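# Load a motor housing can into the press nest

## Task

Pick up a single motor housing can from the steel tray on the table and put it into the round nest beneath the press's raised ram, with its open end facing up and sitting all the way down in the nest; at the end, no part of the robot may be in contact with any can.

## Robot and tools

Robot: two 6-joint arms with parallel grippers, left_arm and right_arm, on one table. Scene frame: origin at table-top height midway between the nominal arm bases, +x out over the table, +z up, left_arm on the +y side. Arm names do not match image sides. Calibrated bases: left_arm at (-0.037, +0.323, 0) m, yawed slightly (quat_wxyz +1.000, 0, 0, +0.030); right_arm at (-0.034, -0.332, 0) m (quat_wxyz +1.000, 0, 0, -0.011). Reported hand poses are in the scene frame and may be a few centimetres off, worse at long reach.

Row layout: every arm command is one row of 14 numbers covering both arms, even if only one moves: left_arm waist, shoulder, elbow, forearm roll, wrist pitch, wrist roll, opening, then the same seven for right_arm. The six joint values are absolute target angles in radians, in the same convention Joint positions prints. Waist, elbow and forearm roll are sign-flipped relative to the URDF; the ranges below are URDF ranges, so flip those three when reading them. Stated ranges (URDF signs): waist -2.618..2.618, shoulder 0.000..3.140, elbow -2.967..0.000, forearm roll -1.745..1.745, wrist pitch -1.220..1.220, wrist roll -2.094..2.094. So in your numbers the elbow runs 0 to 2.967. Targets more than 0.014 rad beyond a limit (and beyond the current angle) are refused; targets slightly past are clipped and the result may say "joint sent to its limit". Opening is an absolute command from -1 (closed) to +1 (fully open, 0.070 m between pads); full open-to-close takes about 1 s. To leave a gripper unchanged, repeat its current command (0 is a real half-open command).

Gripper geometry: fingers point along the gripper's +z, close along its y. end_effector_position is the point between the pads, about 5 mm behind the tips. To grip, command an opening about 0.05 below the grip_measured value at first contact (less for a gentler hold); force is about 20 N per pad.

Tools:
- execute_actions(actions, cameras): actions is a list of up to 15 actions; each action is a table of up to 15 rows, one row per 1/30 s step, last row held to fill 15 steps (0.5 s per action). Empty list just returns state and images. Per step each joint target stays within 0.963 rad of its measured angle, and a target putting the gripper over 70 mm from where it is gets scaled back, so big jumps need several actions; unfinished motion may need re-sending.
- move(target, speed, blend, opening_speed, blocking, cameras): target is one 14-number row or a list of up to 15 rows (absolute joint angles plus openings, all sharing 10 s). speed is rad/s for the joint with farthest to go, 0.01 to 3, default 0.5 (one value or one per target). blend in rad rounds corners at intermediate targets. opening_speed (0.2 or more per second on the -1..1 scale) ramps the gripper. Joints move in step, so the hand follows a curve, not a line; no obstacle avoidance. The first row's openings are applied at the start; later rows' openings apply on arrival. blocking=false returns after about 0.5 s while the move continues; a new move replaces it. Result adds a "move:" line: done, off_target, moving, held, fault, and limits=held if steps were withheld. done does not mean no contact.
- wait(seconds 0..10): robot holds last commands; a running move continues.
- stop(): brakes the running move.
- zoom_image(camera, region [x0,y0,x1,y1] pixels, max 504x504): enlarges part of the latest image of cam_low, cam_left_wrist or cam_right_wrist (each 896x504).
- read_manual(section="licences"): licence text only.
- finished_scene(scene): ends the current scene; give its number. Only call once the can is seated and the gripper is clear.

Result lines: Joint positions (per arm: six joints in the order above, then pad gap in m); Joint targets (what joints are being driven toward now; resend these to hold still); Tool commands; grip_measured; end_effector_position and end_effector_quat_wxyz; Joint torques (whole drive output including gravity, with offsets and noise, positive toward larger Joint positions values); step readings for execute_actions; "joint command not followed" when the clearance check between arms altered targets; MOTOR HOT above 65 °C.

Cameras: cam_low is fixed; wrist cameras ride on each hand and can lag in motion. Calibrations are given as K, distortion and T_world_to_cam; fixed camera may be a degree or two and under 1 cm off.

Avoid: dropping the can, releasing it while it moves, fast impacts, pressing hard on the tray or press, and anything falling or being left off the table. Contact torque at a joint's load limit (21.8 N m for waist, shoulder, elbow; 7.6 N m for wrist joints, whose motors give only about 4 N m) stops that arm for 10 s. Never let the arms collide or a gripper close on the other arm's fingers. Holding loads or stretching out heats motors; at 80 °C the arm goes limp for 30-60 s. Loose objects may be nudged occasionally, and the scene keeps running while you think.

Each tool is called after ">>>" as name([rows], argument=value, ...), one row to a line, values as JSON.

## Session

>>> execute_actions(actions=[])

Scene clock: 0.00 s.
left_arm: end_effector_position=(+0.2389, +0.3959, +0.2630) grip_measured=+1.00 end_effector_quat_wxyz=(+0.568, -0.223, +0.752, -0.250) | right_arm: end_effector_position=(+0.4660, -0.2415, +0.3136) grip_measured=+1.00 end_effector_quat_wxyz=(+0.469, -0.065, +0.857, +0.205)
Joint positions: left_arm=[-0.961 0.979 0.543 1.483 1.097 1.146 0.07] | right_arm=[-0.018 1.71 1.623 -0.717 0.685 -0.507 0.07]
Joint torques (N m): no reading
Motor temperatures (°C): left_arm=[25 29 27 28 31 32] | right_arm=[31 29 28 31 30 29]
Joint targets: left_arm=[-0.961 0.979 0.543 1.483 1.097 1.146] | right_arm=[-0.018 1.710 1.623 -0.717 0.685 -0.507]
Tool commands: left_gripper/opening=+1.0 right_gripper/opening=+1.0
camera_calibration:
cam_left_wrist: T_world_to_cam=[[0.0424578, -0.773528, 0.632339, 0.128365], [-0.757892, -0.43733, -0.484089, 0.480789], [0.650997, -0.458691, -0.604819, 0.305228], [0, 0, 0, 1]] pos_world=[0.160234, 0.449563, 0.336182]
cam_right_wrist: T_world_to_cam=[[0.324239, -0.900355, -0.290222, -0.276449], [-0.884314, -0.179535, -0.430994, 0.50672], [0.335943, 0.396393, -0.854409, 0.33219], [0, 0, 0, 1]] pos_world=[0.426139, -0.289606, 0.421988]

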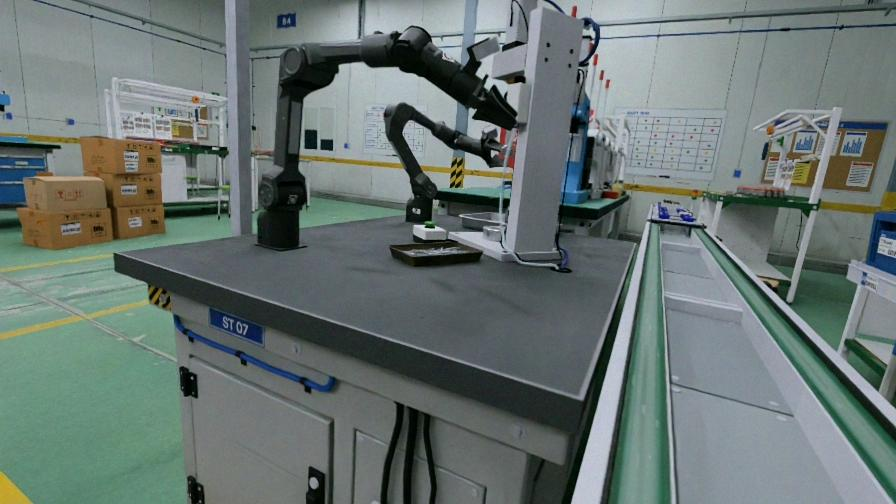

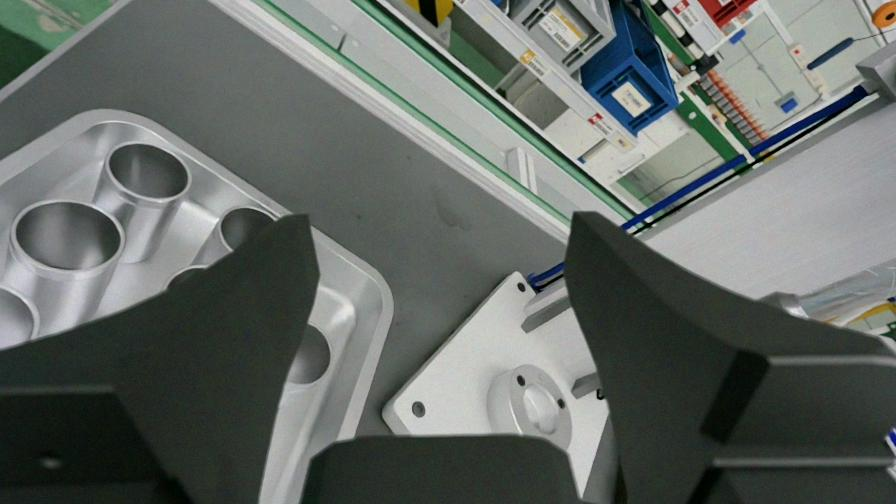

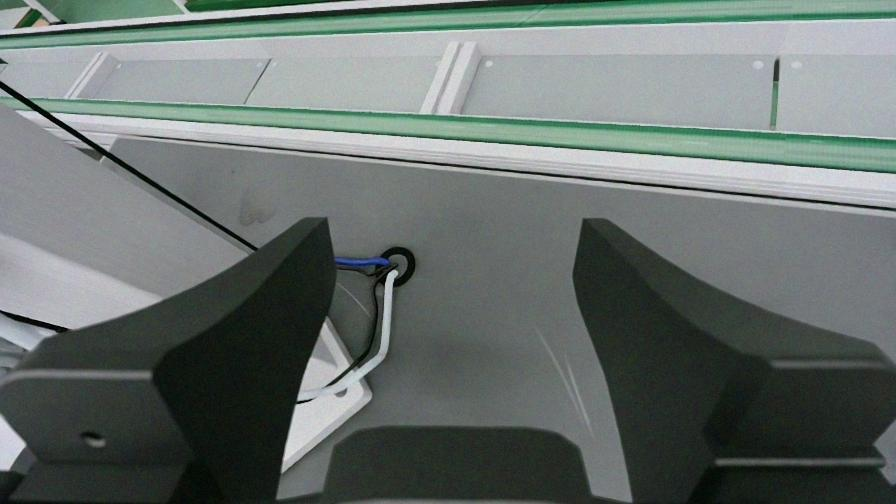

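>>> move(target=[-0.136,1.3,1.3,0,1.05,0,1,-0.018,1.71,1.623,-0.717,0.685,-0.507,1], speed=1.0, cameras=["cam_left_wrist"])

>>> move(target=[0.695,1.508,1.463,0,1.003,0,1,-0.018,1.71,1.623,-0.717,0.685,-0.507,1], speed=0.9, cameras=["cam_left_wrist"])

>>> zoom_image(camera="cam_left_wrist", region=[340, 40, 560, 260])

Scene clock: 4.00 s.
left_arm: end_effector_position=(+0.2930, +0.3879, +0.2674) grip_measured=+1.00 end_effector_quat_wxyz=(+0.298, -0.093, +0.949, +0.029) | right_arm: end_effector_position=(+0.4660, -0.2415, +0.3136) grip_measured=+1.00 end_effector_quat_wxyz=(+0.469, -0.065, +0.857, +0.205)
Joint positions: left_arm=[-0.136 1.3 1.301 -0.001 1.05 -0.001 0.07] | right_arm=[-0.018 1.71 1.623 -0.717 0.685 -0.507 0.07]
Joint torques (N m): left_arm=[-0.77 -3.61 2.92 0.46 -0.27 0.16] | right_arm=[-0.12 -5.51 3.58 -0.57 -0.68 0.18]
Joint targets: left_arm=[-0.136 1.300 1.300 0.000 1.050 0.000] | right_arm=[-0.018 1.710 1.623 -0.717 0.685 -0.507]
move: done
camera_calibration:
cam_left_wrist: T_world_to_cam=[[0.189896, -0.981764, 0.00884419, 0.321376], [-0.981781, -0.189945, -0.00515543, 0.361961], [0.00674133, -0.00770406, -0.999948, 0.388494], [0, 0, 0, 1]] pos_world=[0.29172, 0.387261, 0.387498]
Images, in order (width x height): cam_left_wrist 896x504.

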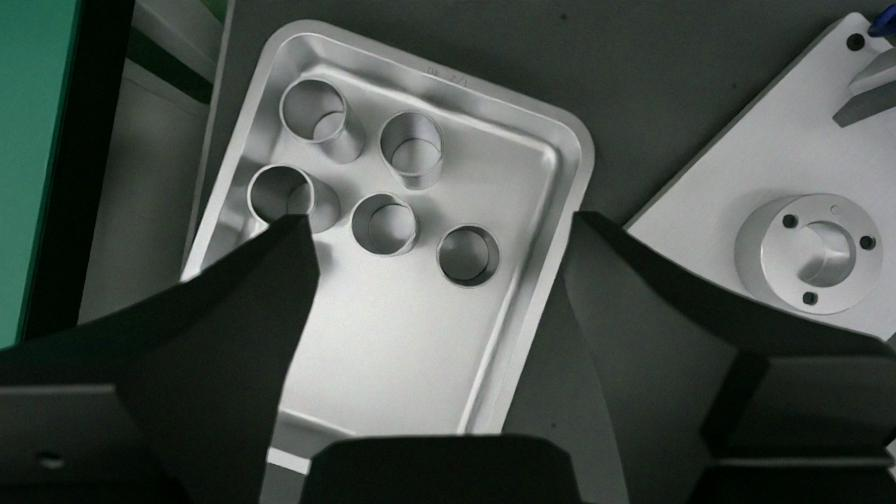

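Scene clock: 5.40 s.
left_arm: end_effector_position=(+0.2828, +0.0864, +0.2577) grip_measured=+1.00 end_effector_quat_wxyz=(+0.285, +0.298, +0.906, -0.094) | right_arm: end_effector_position=(+0.4660, -0.2415, +0.3136) grip_measured=+1.00 end_effector_quat_wxyz=(+0.469, -0.065, +0.857, +0.205)
Joint positions: left_arm=[0.696 1.508 1.463 0 1.003 -0.001 0.07] | right_arm=[-0.018 1.71 1.623 -0.717 0.685 -0.507 0.07]
Joint torques (N m): left_arm=[-1.11 -5.48 3.7 0.2 -0.34 -0.04] | right_arm=[-0.16 -5.52 3.67 -0.54 -0.7 0.19]
Joint targets: left_arm=[0.695 1.508 1.463 0.000 1.003 0.000] | right_arm=[-0.018 1.710 1.623 -0.717 0.685 -0.507]
move: done
camera_calibration:
cam_left_wrist: T_world_to_cam=[[-0.597331, -0.801935, 0.00974003, 0.234222], [-0.801993, 0.597308, -0.00550422, 0.175807], [-0.00140377, -0.0110993, -0.999937, 0.379135], [0, 0, 0, 1]] pos_world=[0.281436, 0.0870284, 0.377797]
Images, in order (width x height): cam_left_wrist 896x504.

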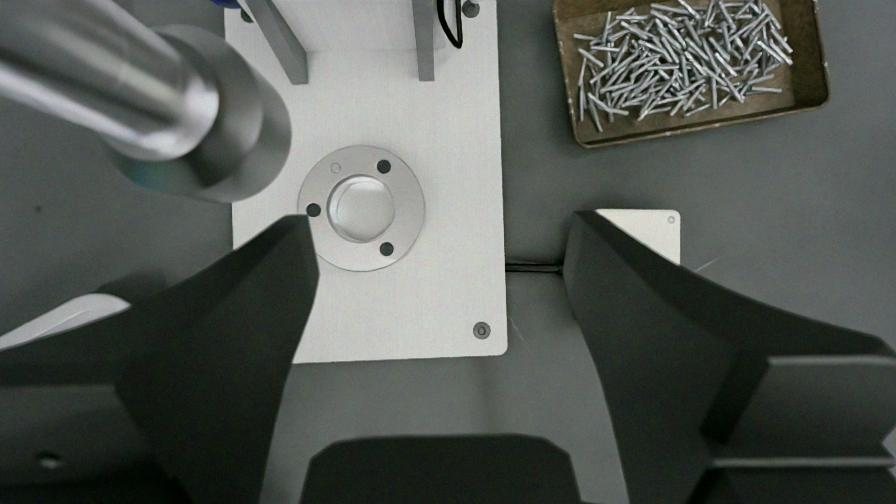

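Scaled by 2.291 from the camera's 896x504 image, which has a finer 1280x720 frame.

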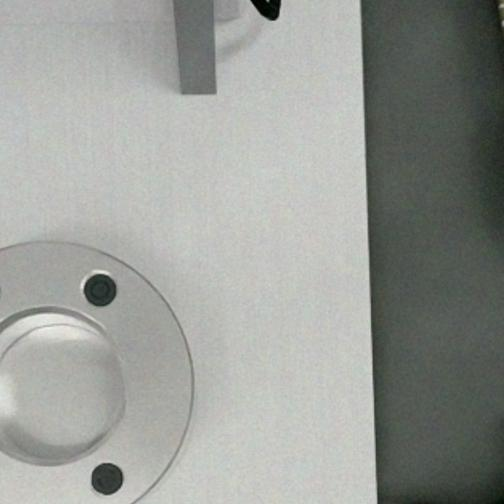

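>>> move(target=[0.3197,1.3854,0.5192,1.5713,-0.6162,1.052,0.52,-0.018,1.71,1.623,-0.717,0.685,-0.507,1], speed=1.0, cameras=["cam_left_wrist"])

Scene clock: 25.07 s.
left_arm: end_effector_position=(+0.2941, +0.3671, +0.1197) grip_measured=+0.52 end_effector_quat_wxyz=(+0.446, -0.229, +0.857, +0.120) | right_arm: end_effector_position=(+0.4660, -0.2415, +0.3136) grip_measured=+1.00 end_effector_quat_wxyz=(+0.469, -0.065, +0.857, +0.205)
Joint positions: left_arm=[0.32 1.386 0.519 1.571 -0.616 1.052 0.053] | right_arm=[-0.018 1.71 1.623 -0.717 0.685 -0.507 0.07]
Joint torques (N m): left_arm=[-0.43 -4.67 3.12 -0.57 -0.15 -0.04] | right_arm=[-0.16 -5.53 4.14 -0.45 -0.81 0.16]
Joint targets: left_arm=[0.320 1.385 0.519 1.571 -0.616 1.052] | right_arm=[-0.018 1.710 1.623 -0.717 0.685 -0.507]
move: done
camera_calibration:
cam_left_wrist: T_world_to_cam=[[0.493306, -0.86983, 0.00672076, 0.171895], [-0.814276, -0.46449, -0.348143, 0.450959], [0.305947, 0.166268, -0.937417, 0.0812393], [0, 0, 0, 1]] pos_world=[0.257553, 0.345478, 0.231998]
Images, in order (width x height): cam_left_wrist 896x504.

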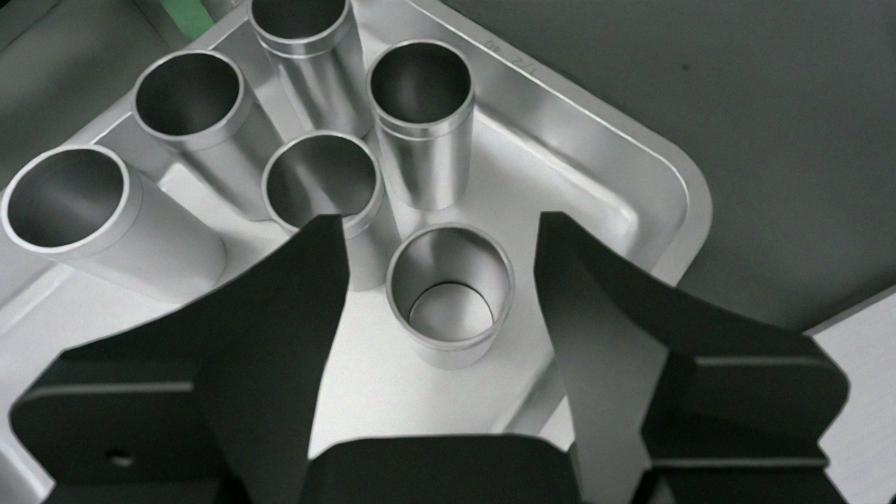

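>>> move([
  [0.3293,1.4513,0.4752,1.4177,-0.6248,0.8639,0.52,-0.018,1.71,1.623,-0.717,0.685,-0.507,1],
  [0.3293,1.57,0.421,1.1962,-0.6703,0.587,0.52,-0.018,1.71,1.623,-0.717,0.685,-0.507,1],
  [0.3293,1.6762,0.3904,1.0493,-0.7296,0.3952,0.52,-0.018,1.71,1.623,-0.717,0.685,-0.507,1],
], speed=0.35, blend=0.04, cameras=["cam_left_wrist"])

Scene clock: 31.57 s.
left_arm: end_effector_position=(+0.2947, +0.3639, +0.0466) grip_measured=+0.52 end_effector_quat_wxyz=(+0.446, -0.225, +0.858, +0.117) | right_arm: end_effector_position=(+0.4660, -0.2415, +0.3136) grip_measured=+1.00 end_effector_quat_wxyz=(+0.469, -0.065, +0.857, +0.205)
Joint positions: left_arm=[0.329 1.677 0.391 1.048 -0.73 0.395 0.053] | right_arm=[-0.018 1.71 1.623 -0.717 0.685 -0.507 0.07]
Joint torques (N m): left_arm=[0.16 -4.88 1.47 0.12 -0.44 0.18] | right_arm=[-0.24 -5.38 4.6 -0.38 -0.88 0.12]
Joint targets: left_arm=[0.329 1.676 0.390 1.049 -0.730 0.395] | right_arm=[-0.018 1.710 1.623 -0.717 0.685 -0.507]
move: done
camera_calibration:
cam_left_wrist: T_world_to_cam=[[0.484568, -0.87473, 0.00641521, 0.173785], [-0.8189, -0.456194, -0.348266, 0.422858], [0.307565, 0.163505, -0.937374, 0.013704], [0, 0, 0, 1]] pos_world=[0.257853, 0.34268, 0.158998]
Images, in order (width x height): cam_left_wrist 896x504.

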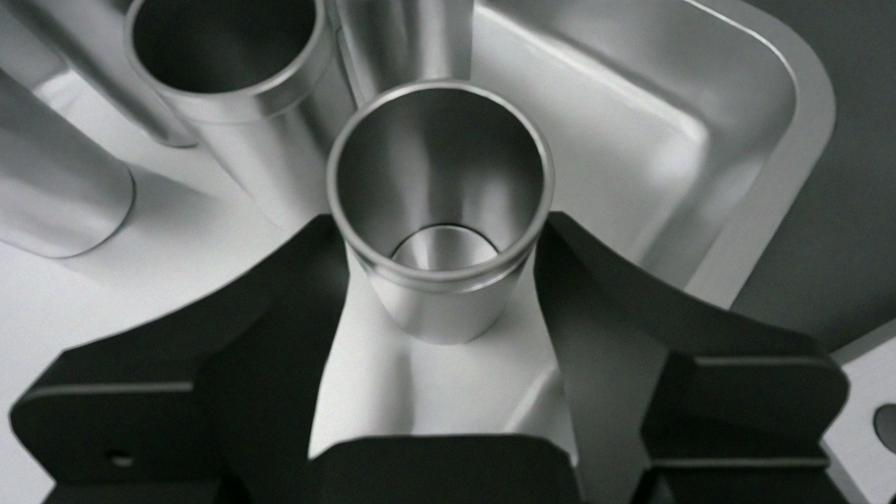

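>>> move(target=[0.3293,1.6762,0.3904,1.0493,-0.7296,0.3952,0.17,-0.018,1.71,1.623,-0.717,0.685,-0.507,1], opening_speed=0.4, cameras=["cam_left_wrist"])

Scene clock: 34.27 s.
left_arm: end_effector_position=(+0.2946, +0.3640, +0.0469) grip_measured=+0.29 end_effector_quat_wxyz=(+0.447, -0.225, +0.858, +0.117) | right_arm: end_effector_position=(+0.4660, -0.2415, +0.3136) grip_measured=+1.00 end_effector_quat_wxyz=(+0.469, -0.065, +0.857, +0.205)
Joint positions: left_arm=[0.329 1.676 0.391 1.049 -0.73 0.395 0.045] | right_arm=[-0.018 1.71 1.623 -0.717 0.685 -0.507 0.07]
Joint torques (N m): left_arm=[-0.12 -5.38 1.68 0.06 -0.46 0.15] | right_arm=[-0.16 -5.39 4.89 -0.33 -0.93 0.11]
Joint targets: left_arm=[0.329 1.676 0.390 1.049 -0.730 0.395] | right_arm=[-0.018 1.710 1.623 -0.717 0.685 -0.507]
move: done
camera_calibration:
cam_left_wrist: T_world_to_cam=[[0.485204, -0.874371, 0.00728042, 0.173493], [-0.818302, -0.456994, -0.348623, 0.423069], [0.308153, 0.163196, -0.937235, 0.0138381], [0, 0, 0, 1]] pos_world=[0.257755, 0.342779, 0.159198]
Images, in order (width x height): cam_left_wrist 896x504.

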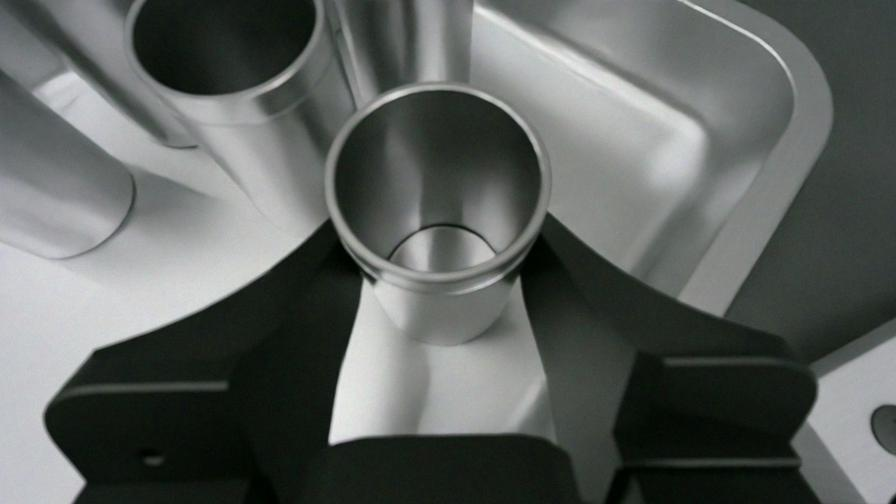

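>>> move([
  [0.3293,1.57,0.421,1.1962,-0.6703,0.587,0.17,-0.018,1.71,1.623,-0.717,0.685,-0.507,1],
  [0.3293,1.4513,0.4752,1.4177,-0.6248,0.8639,0.17,-0.018,1.71,1.623,-0.717,0.685,-0.507,1],
  [0.3293,1.3854,0.5192,1.5713,-0.6162,1.052,0.17,-0.018,1.71,1.623,-0.717,0.685,-0.507,1],
  [0.45,0.9266,0.4088,0,0.1803,0,0.17,-0.018,1.71,1.623,-0.717,0.685,-0.507,1],
  [0.5763,1.3955,0.5026,0,-0.1948,0,0.17,-0.018,1.71,1.623,-0.717,0.685,-0.507,1],
], speed=[0.35,0.5,0.5,1.0,0.7], blend=0.06, cameras=["cam_left_wrist","cam_low"])

>>> zoom_image(camera="cam_low", region=[400, 100, 600, 280])

Scene clock: 42.97 s.
left_arm: end_effector_position=(+0.2761, +0.1447, +0.1144) grip_measured=+0.29 end_effector_quat_wxyz=(+0.446, +0.227, +0.858, -0.118) | right_arm: end_effector_position=(+0.4660, -0.2415, +0.3136) grip_measured=+1.00 end_effector_quat_wxyz=(+0.469, -0.065, +0.857, +0.205)
Joint positions: left_arm=[0.576 1.397 0.502 -0.001 -0.196 0 0.045] | right_arm=[-0.018 1.71 1.623 -0.717 0.685 -0.507 0.07]
Joint torques (N m): left_arm=[-0.39 -5.24 3.4 0.39 -0.62 0.14] | right_arm=[-0.28 -5.41 5.06 -0.33 -1.07 0.08]
Joint targets: left_arm=[0.576 1.396 0.503 0.000 -0.195 0.000] | right_arm=[-0.018 1.710 1.623 -0.717 0.685 -0.507]
move: done
camera_calibration:
cam_left_wrist: T_world_to_cam=[[-0.500765, -0.865556, 0.00690252, 0.26121], [-0.812761, 0.467448, -0.347724, 0.195841], [0.297748, -0.179738, -0.937572, 0.17119], [0, 0, 0, 1]] pos_world=[0.239006, 0.165316, 0.226798]
Images, in order (width x height): cam_low 896x504, cam_left_wrist 896x504.

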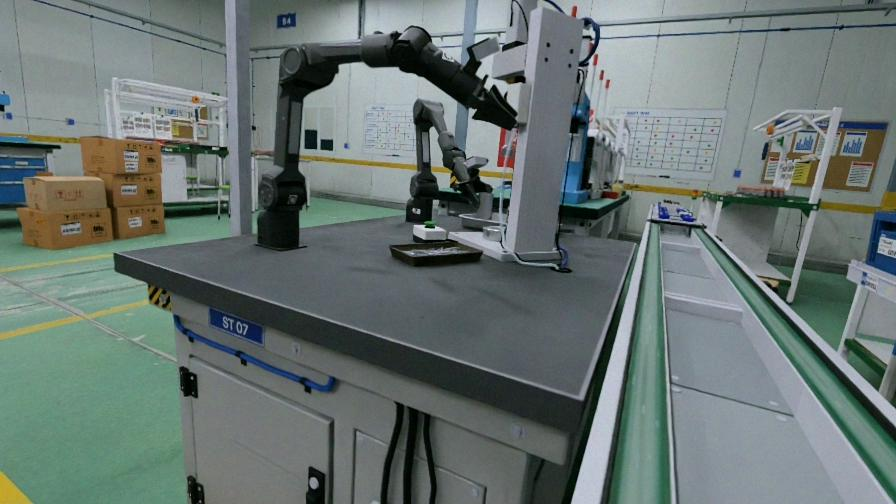

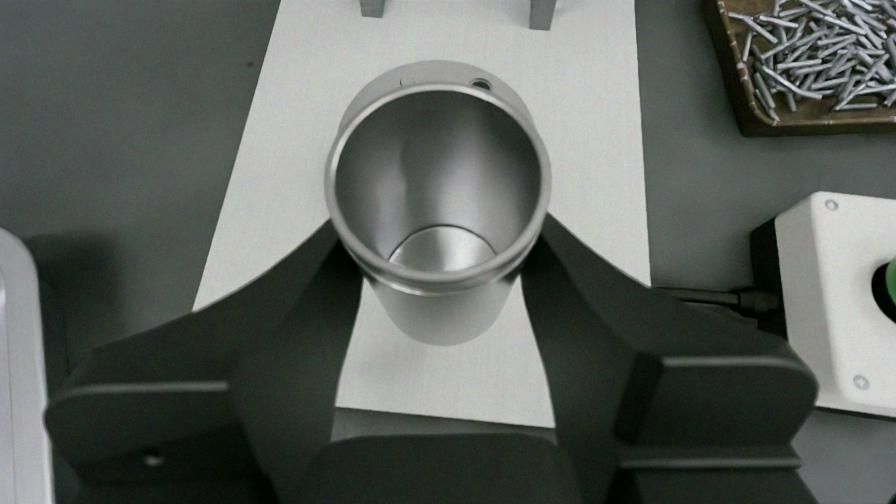

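Scaled by 2.520 from the camera's 896x504 image, which has a finer 1280x720 frame.

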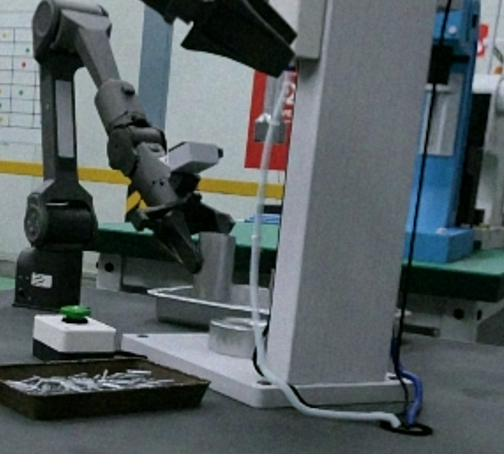

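>>> move(target=[0.5763,1.6589,0.7497,0,-0.2111,0,0.17,-0.018,1.71,1.623,-0.717,0.685,-0.507,1], speed=0.35, cameras=["cam_left_wrist","cam_low"])

>>> zoom_image(camera="cam_left_wrist", region=[320, 260, 560, 430])

>>> zoom_image(camera="cam_low", region=[455, 190, 515, 250])

Scene clock: 50.17 s.
left_arm: end_effector_position=(+0.3386, +0.1091, +0.1043) grip_measured=+0.29 end_effector_quat_wxyz=(+0.446, +0.227, +0.858, -0.118) | right_arm: end_effector_position=(+0.4660, -0.2415, +0.3136) grip_measured=+1.00 end_effector_quat_wxyz=(+0.469, -0.065, +0.857, +0.205)
Joint positions: left_arm=[0.576 1.661 0.751 -0.001 -0.211 0 0.045] | right_arm=[-0.018 1.71 1.623 -0.717 0.685 -0.507 0.07]
Joint torques (N m): left_arm=[-1.06 -7.2 2.74 0.04 -0.64 -0.02] | right_arm=[-0.38 -5.33 4.9 -0.35 -1.05 0.08]
Joint targets: left_arm=[0.576 1.659 0.750 0.000 -0.211 0.000] | right_arm=[-0.018 1.710 1.623 -0.717 0.685 -0.507]
move: done
camera_calibration:
cam_left_wrist: T_world_to_cam=[[-0.500736, -0.865573, 0.00686397, 0.261816], [-0.813002, 0.467572, -0.346993, 0.259746], [0.297139, -0.179332, -0.937842, 0.136873], [0, 0, 0, 1]] pos_world=[0.301604, 0.129717, 0.216698]
Images, in order (width x height): cam_low 896x504, cam_left_wrist 896x504.

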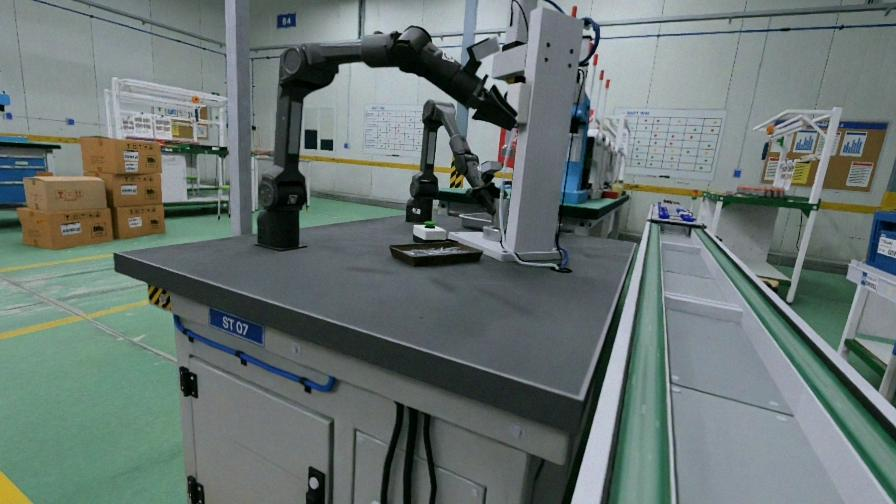

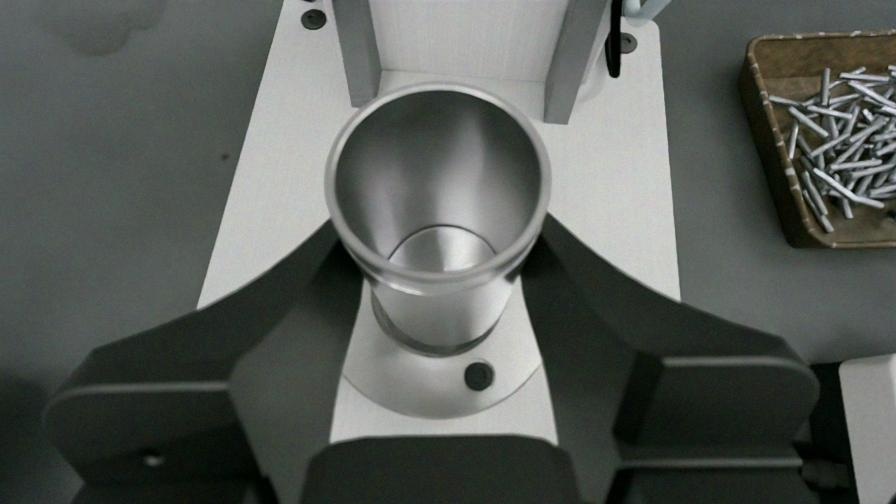

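Scaled by 2.100 from the camera's 896x504 image, which has a finer 1280x720 frame.

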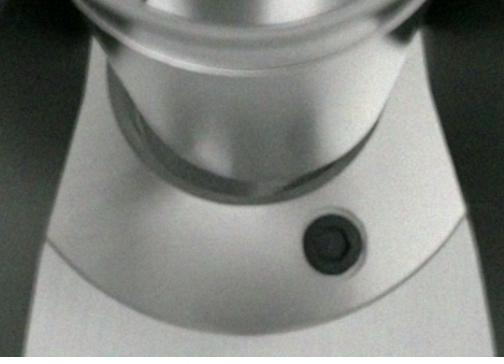

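Scaled by 8.400 from the camera's 896x504 image, which has a finer 1280x720 frame.

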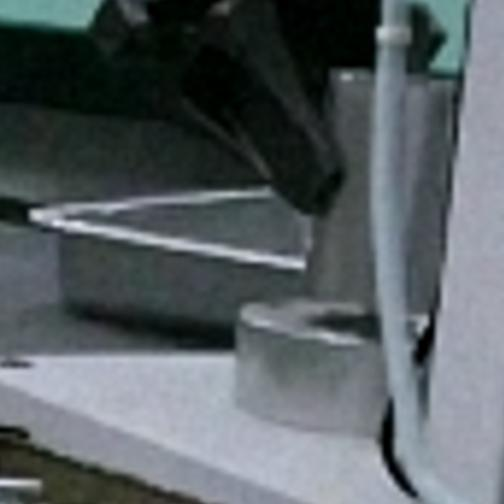

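>>> move([
  [0.5719,1.6589,0.7497,0,-0.2111,0,0.17,-0.018,1.71,1.623,-0.717,0.685,-0.507,1],
  [0.5719,1.6829,0.7332,0,-0.2516,0,0.17,-0.018,1.71,1.623,-0.717,0.685,-0.507,1],
], speed=0.12, cameras=["cam_left_wrist","cam_low"])

>>> zoom_image(camera="cam_left_wrist", region=[320, 260, 560, 430])

Scene clock: 59.70 s.
left_arm: end_effector_position=(+0.3392, +0.1112, +0.0960) grip_measured=+0.29 end_effector_quat_wxyz=(+0.447, +0.225, +0.858, -0.117) | right_arm: end_effector_position=(+0.4660, -0.2415, +0.3136) grip_measured=+1.00 end_effector_quat_wxyz=(+0.469, -0.065, +0.857, +0.205)
Joint positions: left_arm=[0.572 1.683 0.733 -0.001 -0.252 0 0.045] | right_arm=[-0.018 1.71 1.623 -0.717 0.685 -0.507 0.07]
Joint torques (N m): left_arm=[-0.16 -5.79 3.02 0.15 -0.62 0.02] | right_arm=[-0.26 -5.31 4.7 -0.37 -1.01 0.1]
Joint targets: left_arm=[0.572 1.683 0.733 0.000 -0.252 0.000] | right_arm=[-0.018 1.710 1.623 -0.717 0.685 -0.507]
move: done
camera_calibration:
cam_left_wrist: T_world_to_cam=[[-0.496646, -0.867926, 0.00688033, 0.262776], [-0.814553, 0.463338, -0.349028, 0.257513], [0.299742, -0.178948, -0.937087, 0.128299], [0, 0, 0, 1]] pos_world=[0.301808, 0.131713, 0.208298]
Images, in order (width x height): cam_low 896x504, cam_left_wrist 896x504.

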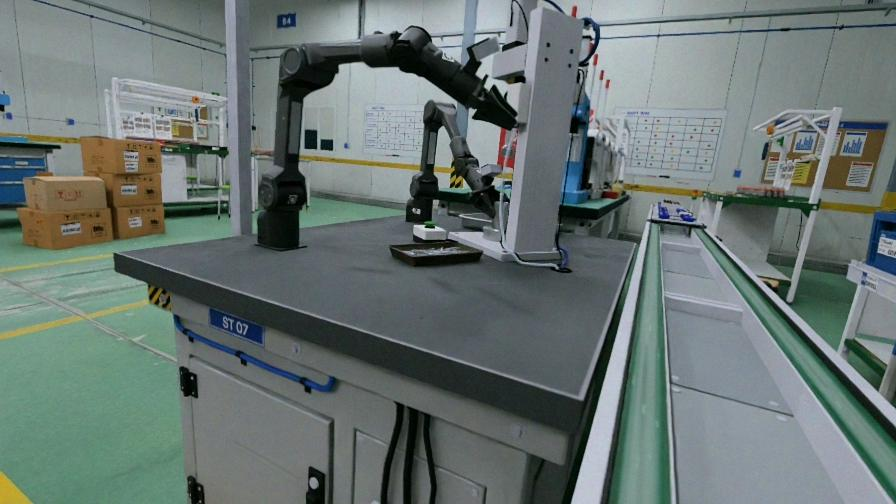

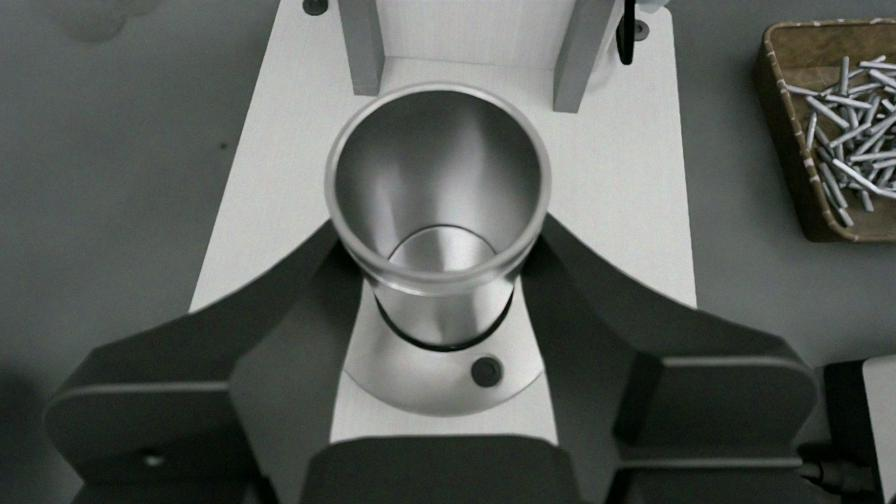

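Scaled by 2.100 from the camera's 896x504 image, which has a finer 1280x720 frame.

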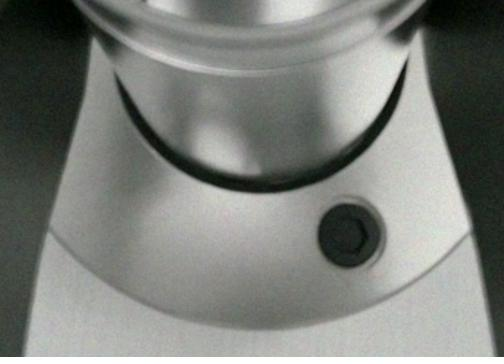

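>>> move([
  [0.5719,1.7001,0.7237,0,-0.2783,0,0.17,-0.018,1.71,1.623,-0.717,0.685,-0.507,1],
  [0.5719,1.7241,0.712,0,-0.314,0,0.17,-0.018,1.71,1.623,-0.717,0.685,-0.507,1],
], speed=0.1, cameras=["cam_left_wrist"])

>>> zoom_image(camera="cam_left_wrist", region=[320, 260, 560, 430])

Scene clock: 62.70 s.
left_arm: end_effector_position=(+0.3392, +0.1112, +0.0817) grip_measured=+0.29 end_effector_quat_wxyz=(+0.447, +0.225, +0.858, -0.117) | right_arm: end_effector_position=(+0.4660, -0.2415, +0.3136) grip_measured=+1.00 end_effector_quat_wxyz=(+0.469, -0.065, +0.857, +0.205)
Joint positions: left_arm=[0.572 1.725 0.712 -0.001 -0.315 0 0.045] | right_arm=[-0.018 1.71 1.623 -0.717 0.685 -0.507 0.07]
Joint torques (N m): left_arm=[0.07 -6.15 2.62 0.4 -0.57 0.06] | right_arm=[-0.39 -5.25 4.65 -0.39 -1 0.1]
Joint targets: left_arm=[0.572 1.724 0.712 0.000 -0.314 0.000] | right_arm=[-0.018 1.710 1.623 -0.717 0.685 -0.507]
move: done
camera_calibration:
cam_left_wrist: T_world_to_cam=[[-0.49664, -0.867929, 0.00690805, 0.262917], [-0.814708, 0.463412, -0.34857, 0.252585], [0.299333, -0.178742, -0.937257, 0.115092], [0, 0, 0, 1]] pos_world=[0.301907, 0.131714, 0.194098]
Images, in order (width x height): cam_left_wrist 896x504.

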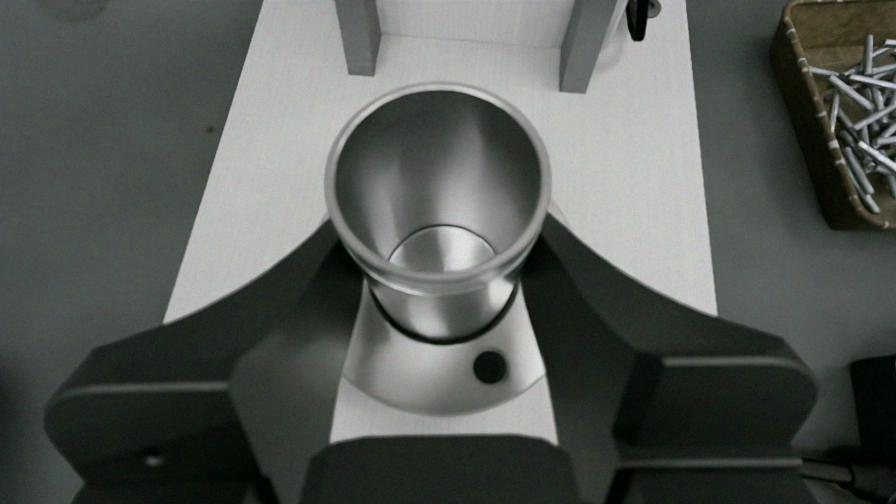

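Scaled by 2.100 from the camera's 896x504 image, which has a finer 1280x720 frame.

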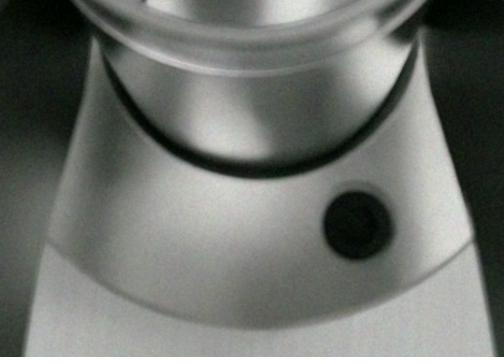

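Free of contact. Continue to the floor.

>>> move([
  [0.5719,1.7395,0.7051,0,-0.3363,0,0.17,-0.018,1.71,1.623,-0.717,0.685,-0.507,1],
  [0.5719,1.7521,0.6999,0,-0.3541,0,0.17,-0.018,1.71,1.623,-0.717,0.685,-0.507,1],
  [0.5719,1.7603,0.6969,0,-0.3653,0,0.17,-0.018,1.71,1.623,-0.717,0.685,-0.507,1],
], speed=[0.08,0.08,0.05], cameras=["cam_left_wrist"])

Scene clock: 64.97 s.
left_arm: end_effector_position=(+0.3398, +0.1104, +0.0737) grip_measured=+0.29 end_effector_quat_wxyz=(+0.451, +0.225, +0.856, -0.118) | right_arm: end_effector_position=(+0.4660, -0.2415, +0.3136) grip_measured=+1.00 end_effector_quat_wxyz=(+0.469, -0.065, +0.857, +0.205)
Joint positions: left_arm=[0.572 1.754 0.698 -0.001 -0.368 0 0.045] | right_arm=[-0.018 1.71 1.623 -0.717 0.685 -0.507 0.07]
Joint torques (N m): left_arm=[-1.51 0.29 1.36 0.45 0.51 0.08] | right_arm=[-0.33 -5.28 4.5 -0.41 -0.98 0.11]
Joint targets: left_arm=[0.572 1.760 0.697 0.000 -0.365 0.000] | right_arm=[-0.018 1.710 1.623 -0.717 0.685 -0.507]
move: done
camera_calibration:
cam_left_wrist: T_world_to_cam=[[-0.497499, -0.867437, 0.00687841, 0.262766], [-0.811345, 0.462493, -0.357517, 0.250306], [0.306943, -0.183445, -0.933881, 0.104848], [0, 0, 0, 1]] pos_world=[0.301628, 0.131402, 0.185597]
Images, in order (width x height): cam_left_wrist 896x504.

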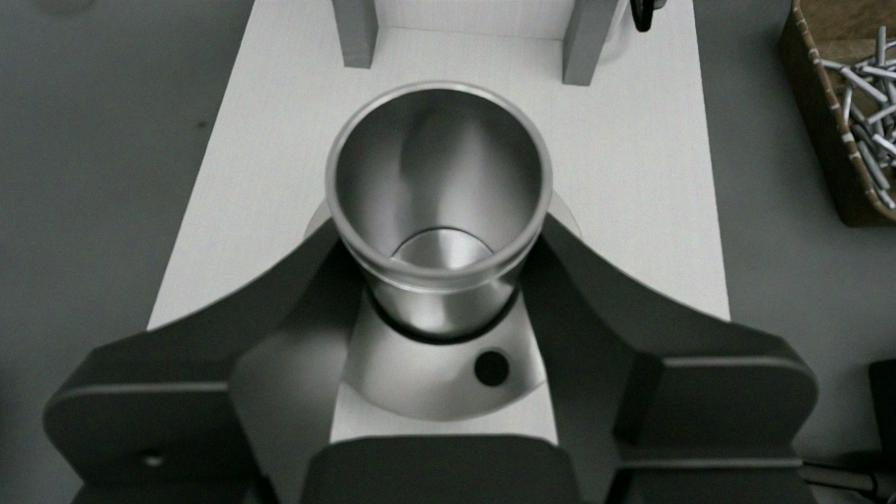

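>>> move(target=[0.5719,1.7685,0.6938,0,-0.3765,0,0.17,-0.018,1.71,1.623,-0.717,0.685,-0.507,1], speed=0.05, cameras=["cam_left_wrist"])

Scene clock: 67.20 s.
left_arm: end_effector_position=(+0.3392, +0.1107, +0.0680) grip_measured=+0.29 end_effector_quat_wxyz=(+0.447, +0.225, +0.858, -0.117) | right_arm: end_effector_position=(+0.4660, -0.2415, +0.3136) grip_measured=+1.00 end_effector_quat_wxyz=(+0.469, -0.065, +0.857, +0.205)
Joint positions: left_arm=[0.572 1.769 0.695 -0.001 -0.376 0 0.045] | right_arm=[-0.018 1.71 1.623 -0.717 0.685 -0.507 0.07]
Joint torques (N m): left_arm=[-5.36 2.03 -4.14 1.64 2.45 0.11] | right_arm=[-0.38 -5.18 4.43 -0.42 -0.96 0.11]
Joint targets: left_arm=[0.572 1.769 0.694 0.000 -0.376 0.000] | right_arm=[-0.018 1.710 1.623 -0.717 0.685 -0.507]
move: done
camera_calibration:
cam_left_wrist: T_world_to_cam=[[-0.497484, -0.867446, 0.0069149, 0.262855], [-0.814189, 0.464161, -0.348784, 0.247744], [0.299341, -0.179144, -0.937178, 0.102122], [0, 0, 0, 1]] pos_world=[0.301908, 0.131314, 0.180298]
Images, in order (width x height): cam_left_wrist 896x504.

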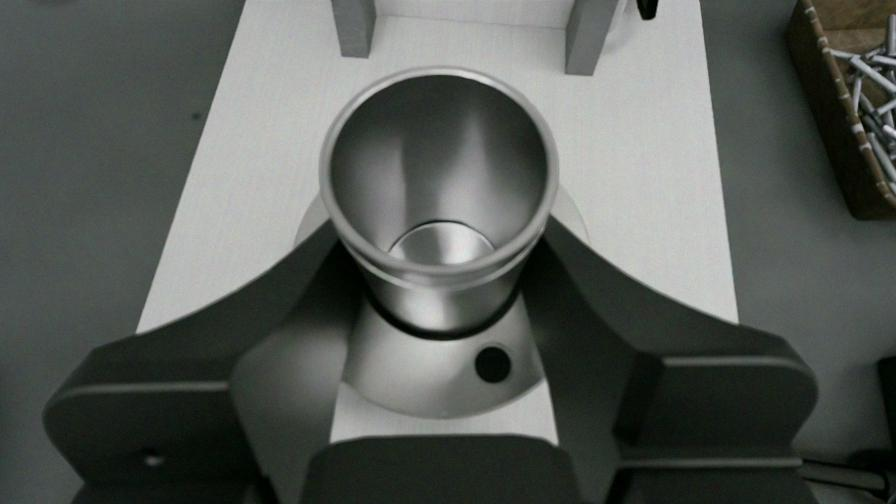

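>>> move([
  [0.5739,1.7652,0.695,0,-0.372,0,0.17,-0.018,1.71,1.623,-0.717,0.685,-0.507,1],
  [0.5739,1.7652,0.695,0,-0.372,0,0.7,-0.018,1.71,1.623,-0.717,0.685,-0.507,1],
  [0.5739,1.5989,0.5989,0,-0.3019,0,0.7,-0.018,1.71,1.623,-0.717,0.685,-0.507,1],
  [0.5739,1.4171,0.5234,0,-0.1956,0,0.7,-0.018,1.71,1.623,-0.717,0.685,-0.507,1],
], speed=[0.03,0.05,0.3,0.3], blend=[0,0,0.05,0], opening_speed=0.5, cameras=["cam_left_wrist","cam_low"])

>>> zoom_image(camera="cam_low", region=[455, 190, 515, 250])

>>> zoom_image(camera="cam_left_wrist", region=[330, 0, 570, 230])

Scene clock: 77.53 s.
left_arm: end_effector_position=(+0.2814, +0.1425, +0.1152) grip_measured=+0.70 end_effector_quat_wxyz=(+0.447, +0.226, +0.858, -0.118) | right_arm: end_effector_position=(+0.4660, -0.2415, +0.3136) grip_measured=+1.00 end_effector_quat_wxyz=(+0.469, -0.065, +0.857, +0.205)
Joint positions: left_arm=[0.574 1.415 0.523 -0.001 -0.195 0 0.059] | right_arm=[-0.018 1.71 1.623 -0.717 0.685 -0.507 0.07]
Joint torques (N m): left_arm=[-1.1 -3.36 3.01 0.42 -0.56 0.07] | right_arm=[-0.49 -5.1 4.14 -0.47 -0.88 0.14]
Joint targets: left_arm=[0.574 1.417 0.523 0.000 -0.196 0.000] | right_arm=[-0.018 1.710 1.623 -0.717 0.685 -0.507]
move: done
camera_calibration:
cam_left_wrist: T_world_to_cam=[[-0.499023, -0.866561, 0.00691112, 0.261591], [-0.813324, 0.465583, -0.348906, 0.201971], [0.299131, -0.179733, -0.937132, 0.169492], [0, 0, 0, 1]] pos_world=[0.244108, 0.163114, 0.227498]
Images, in order (width x height): cam_low 896x504, cam_left_wrist 896x504.

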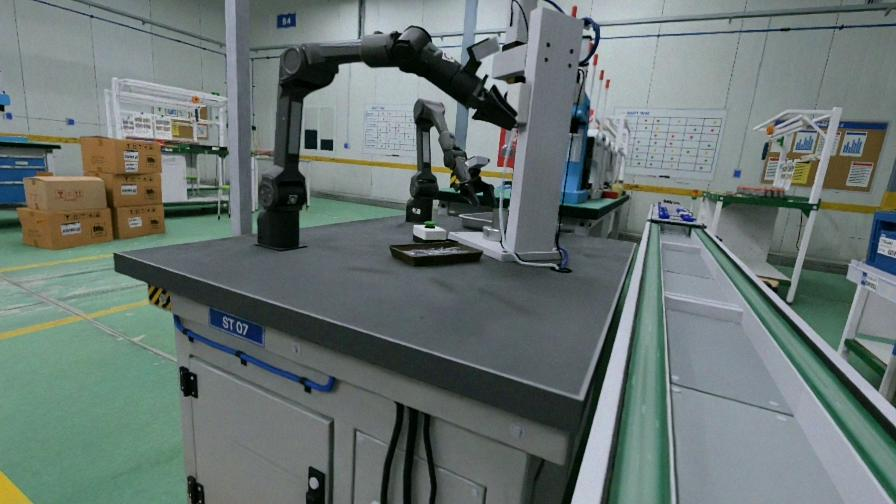

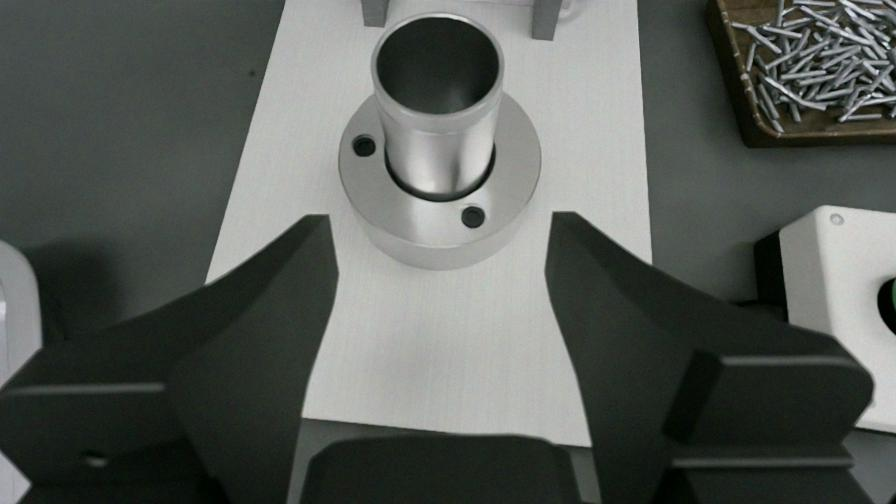

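Scaled by 8.400 from the camera's 896x504 image, which has a finer 1280x720 frame.

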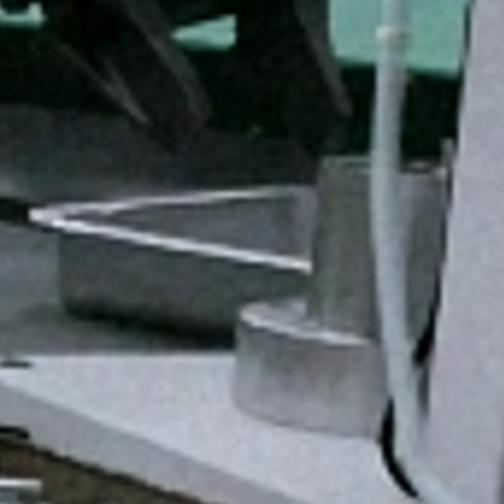

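Scaled by 2.100 from the camera's 896x504 image, which has a finer 1280x720 frame.

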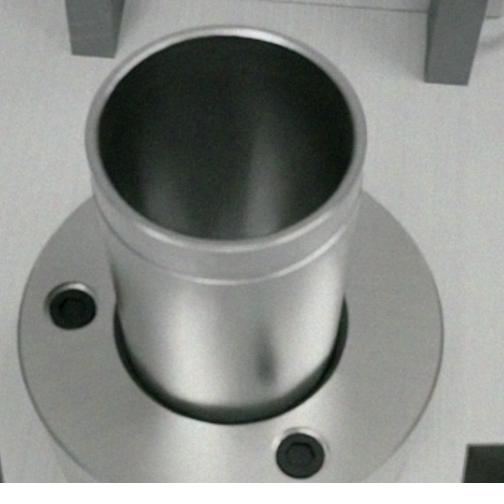

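>>> finished_scene(scene=3)

The scene is finished: the task was done.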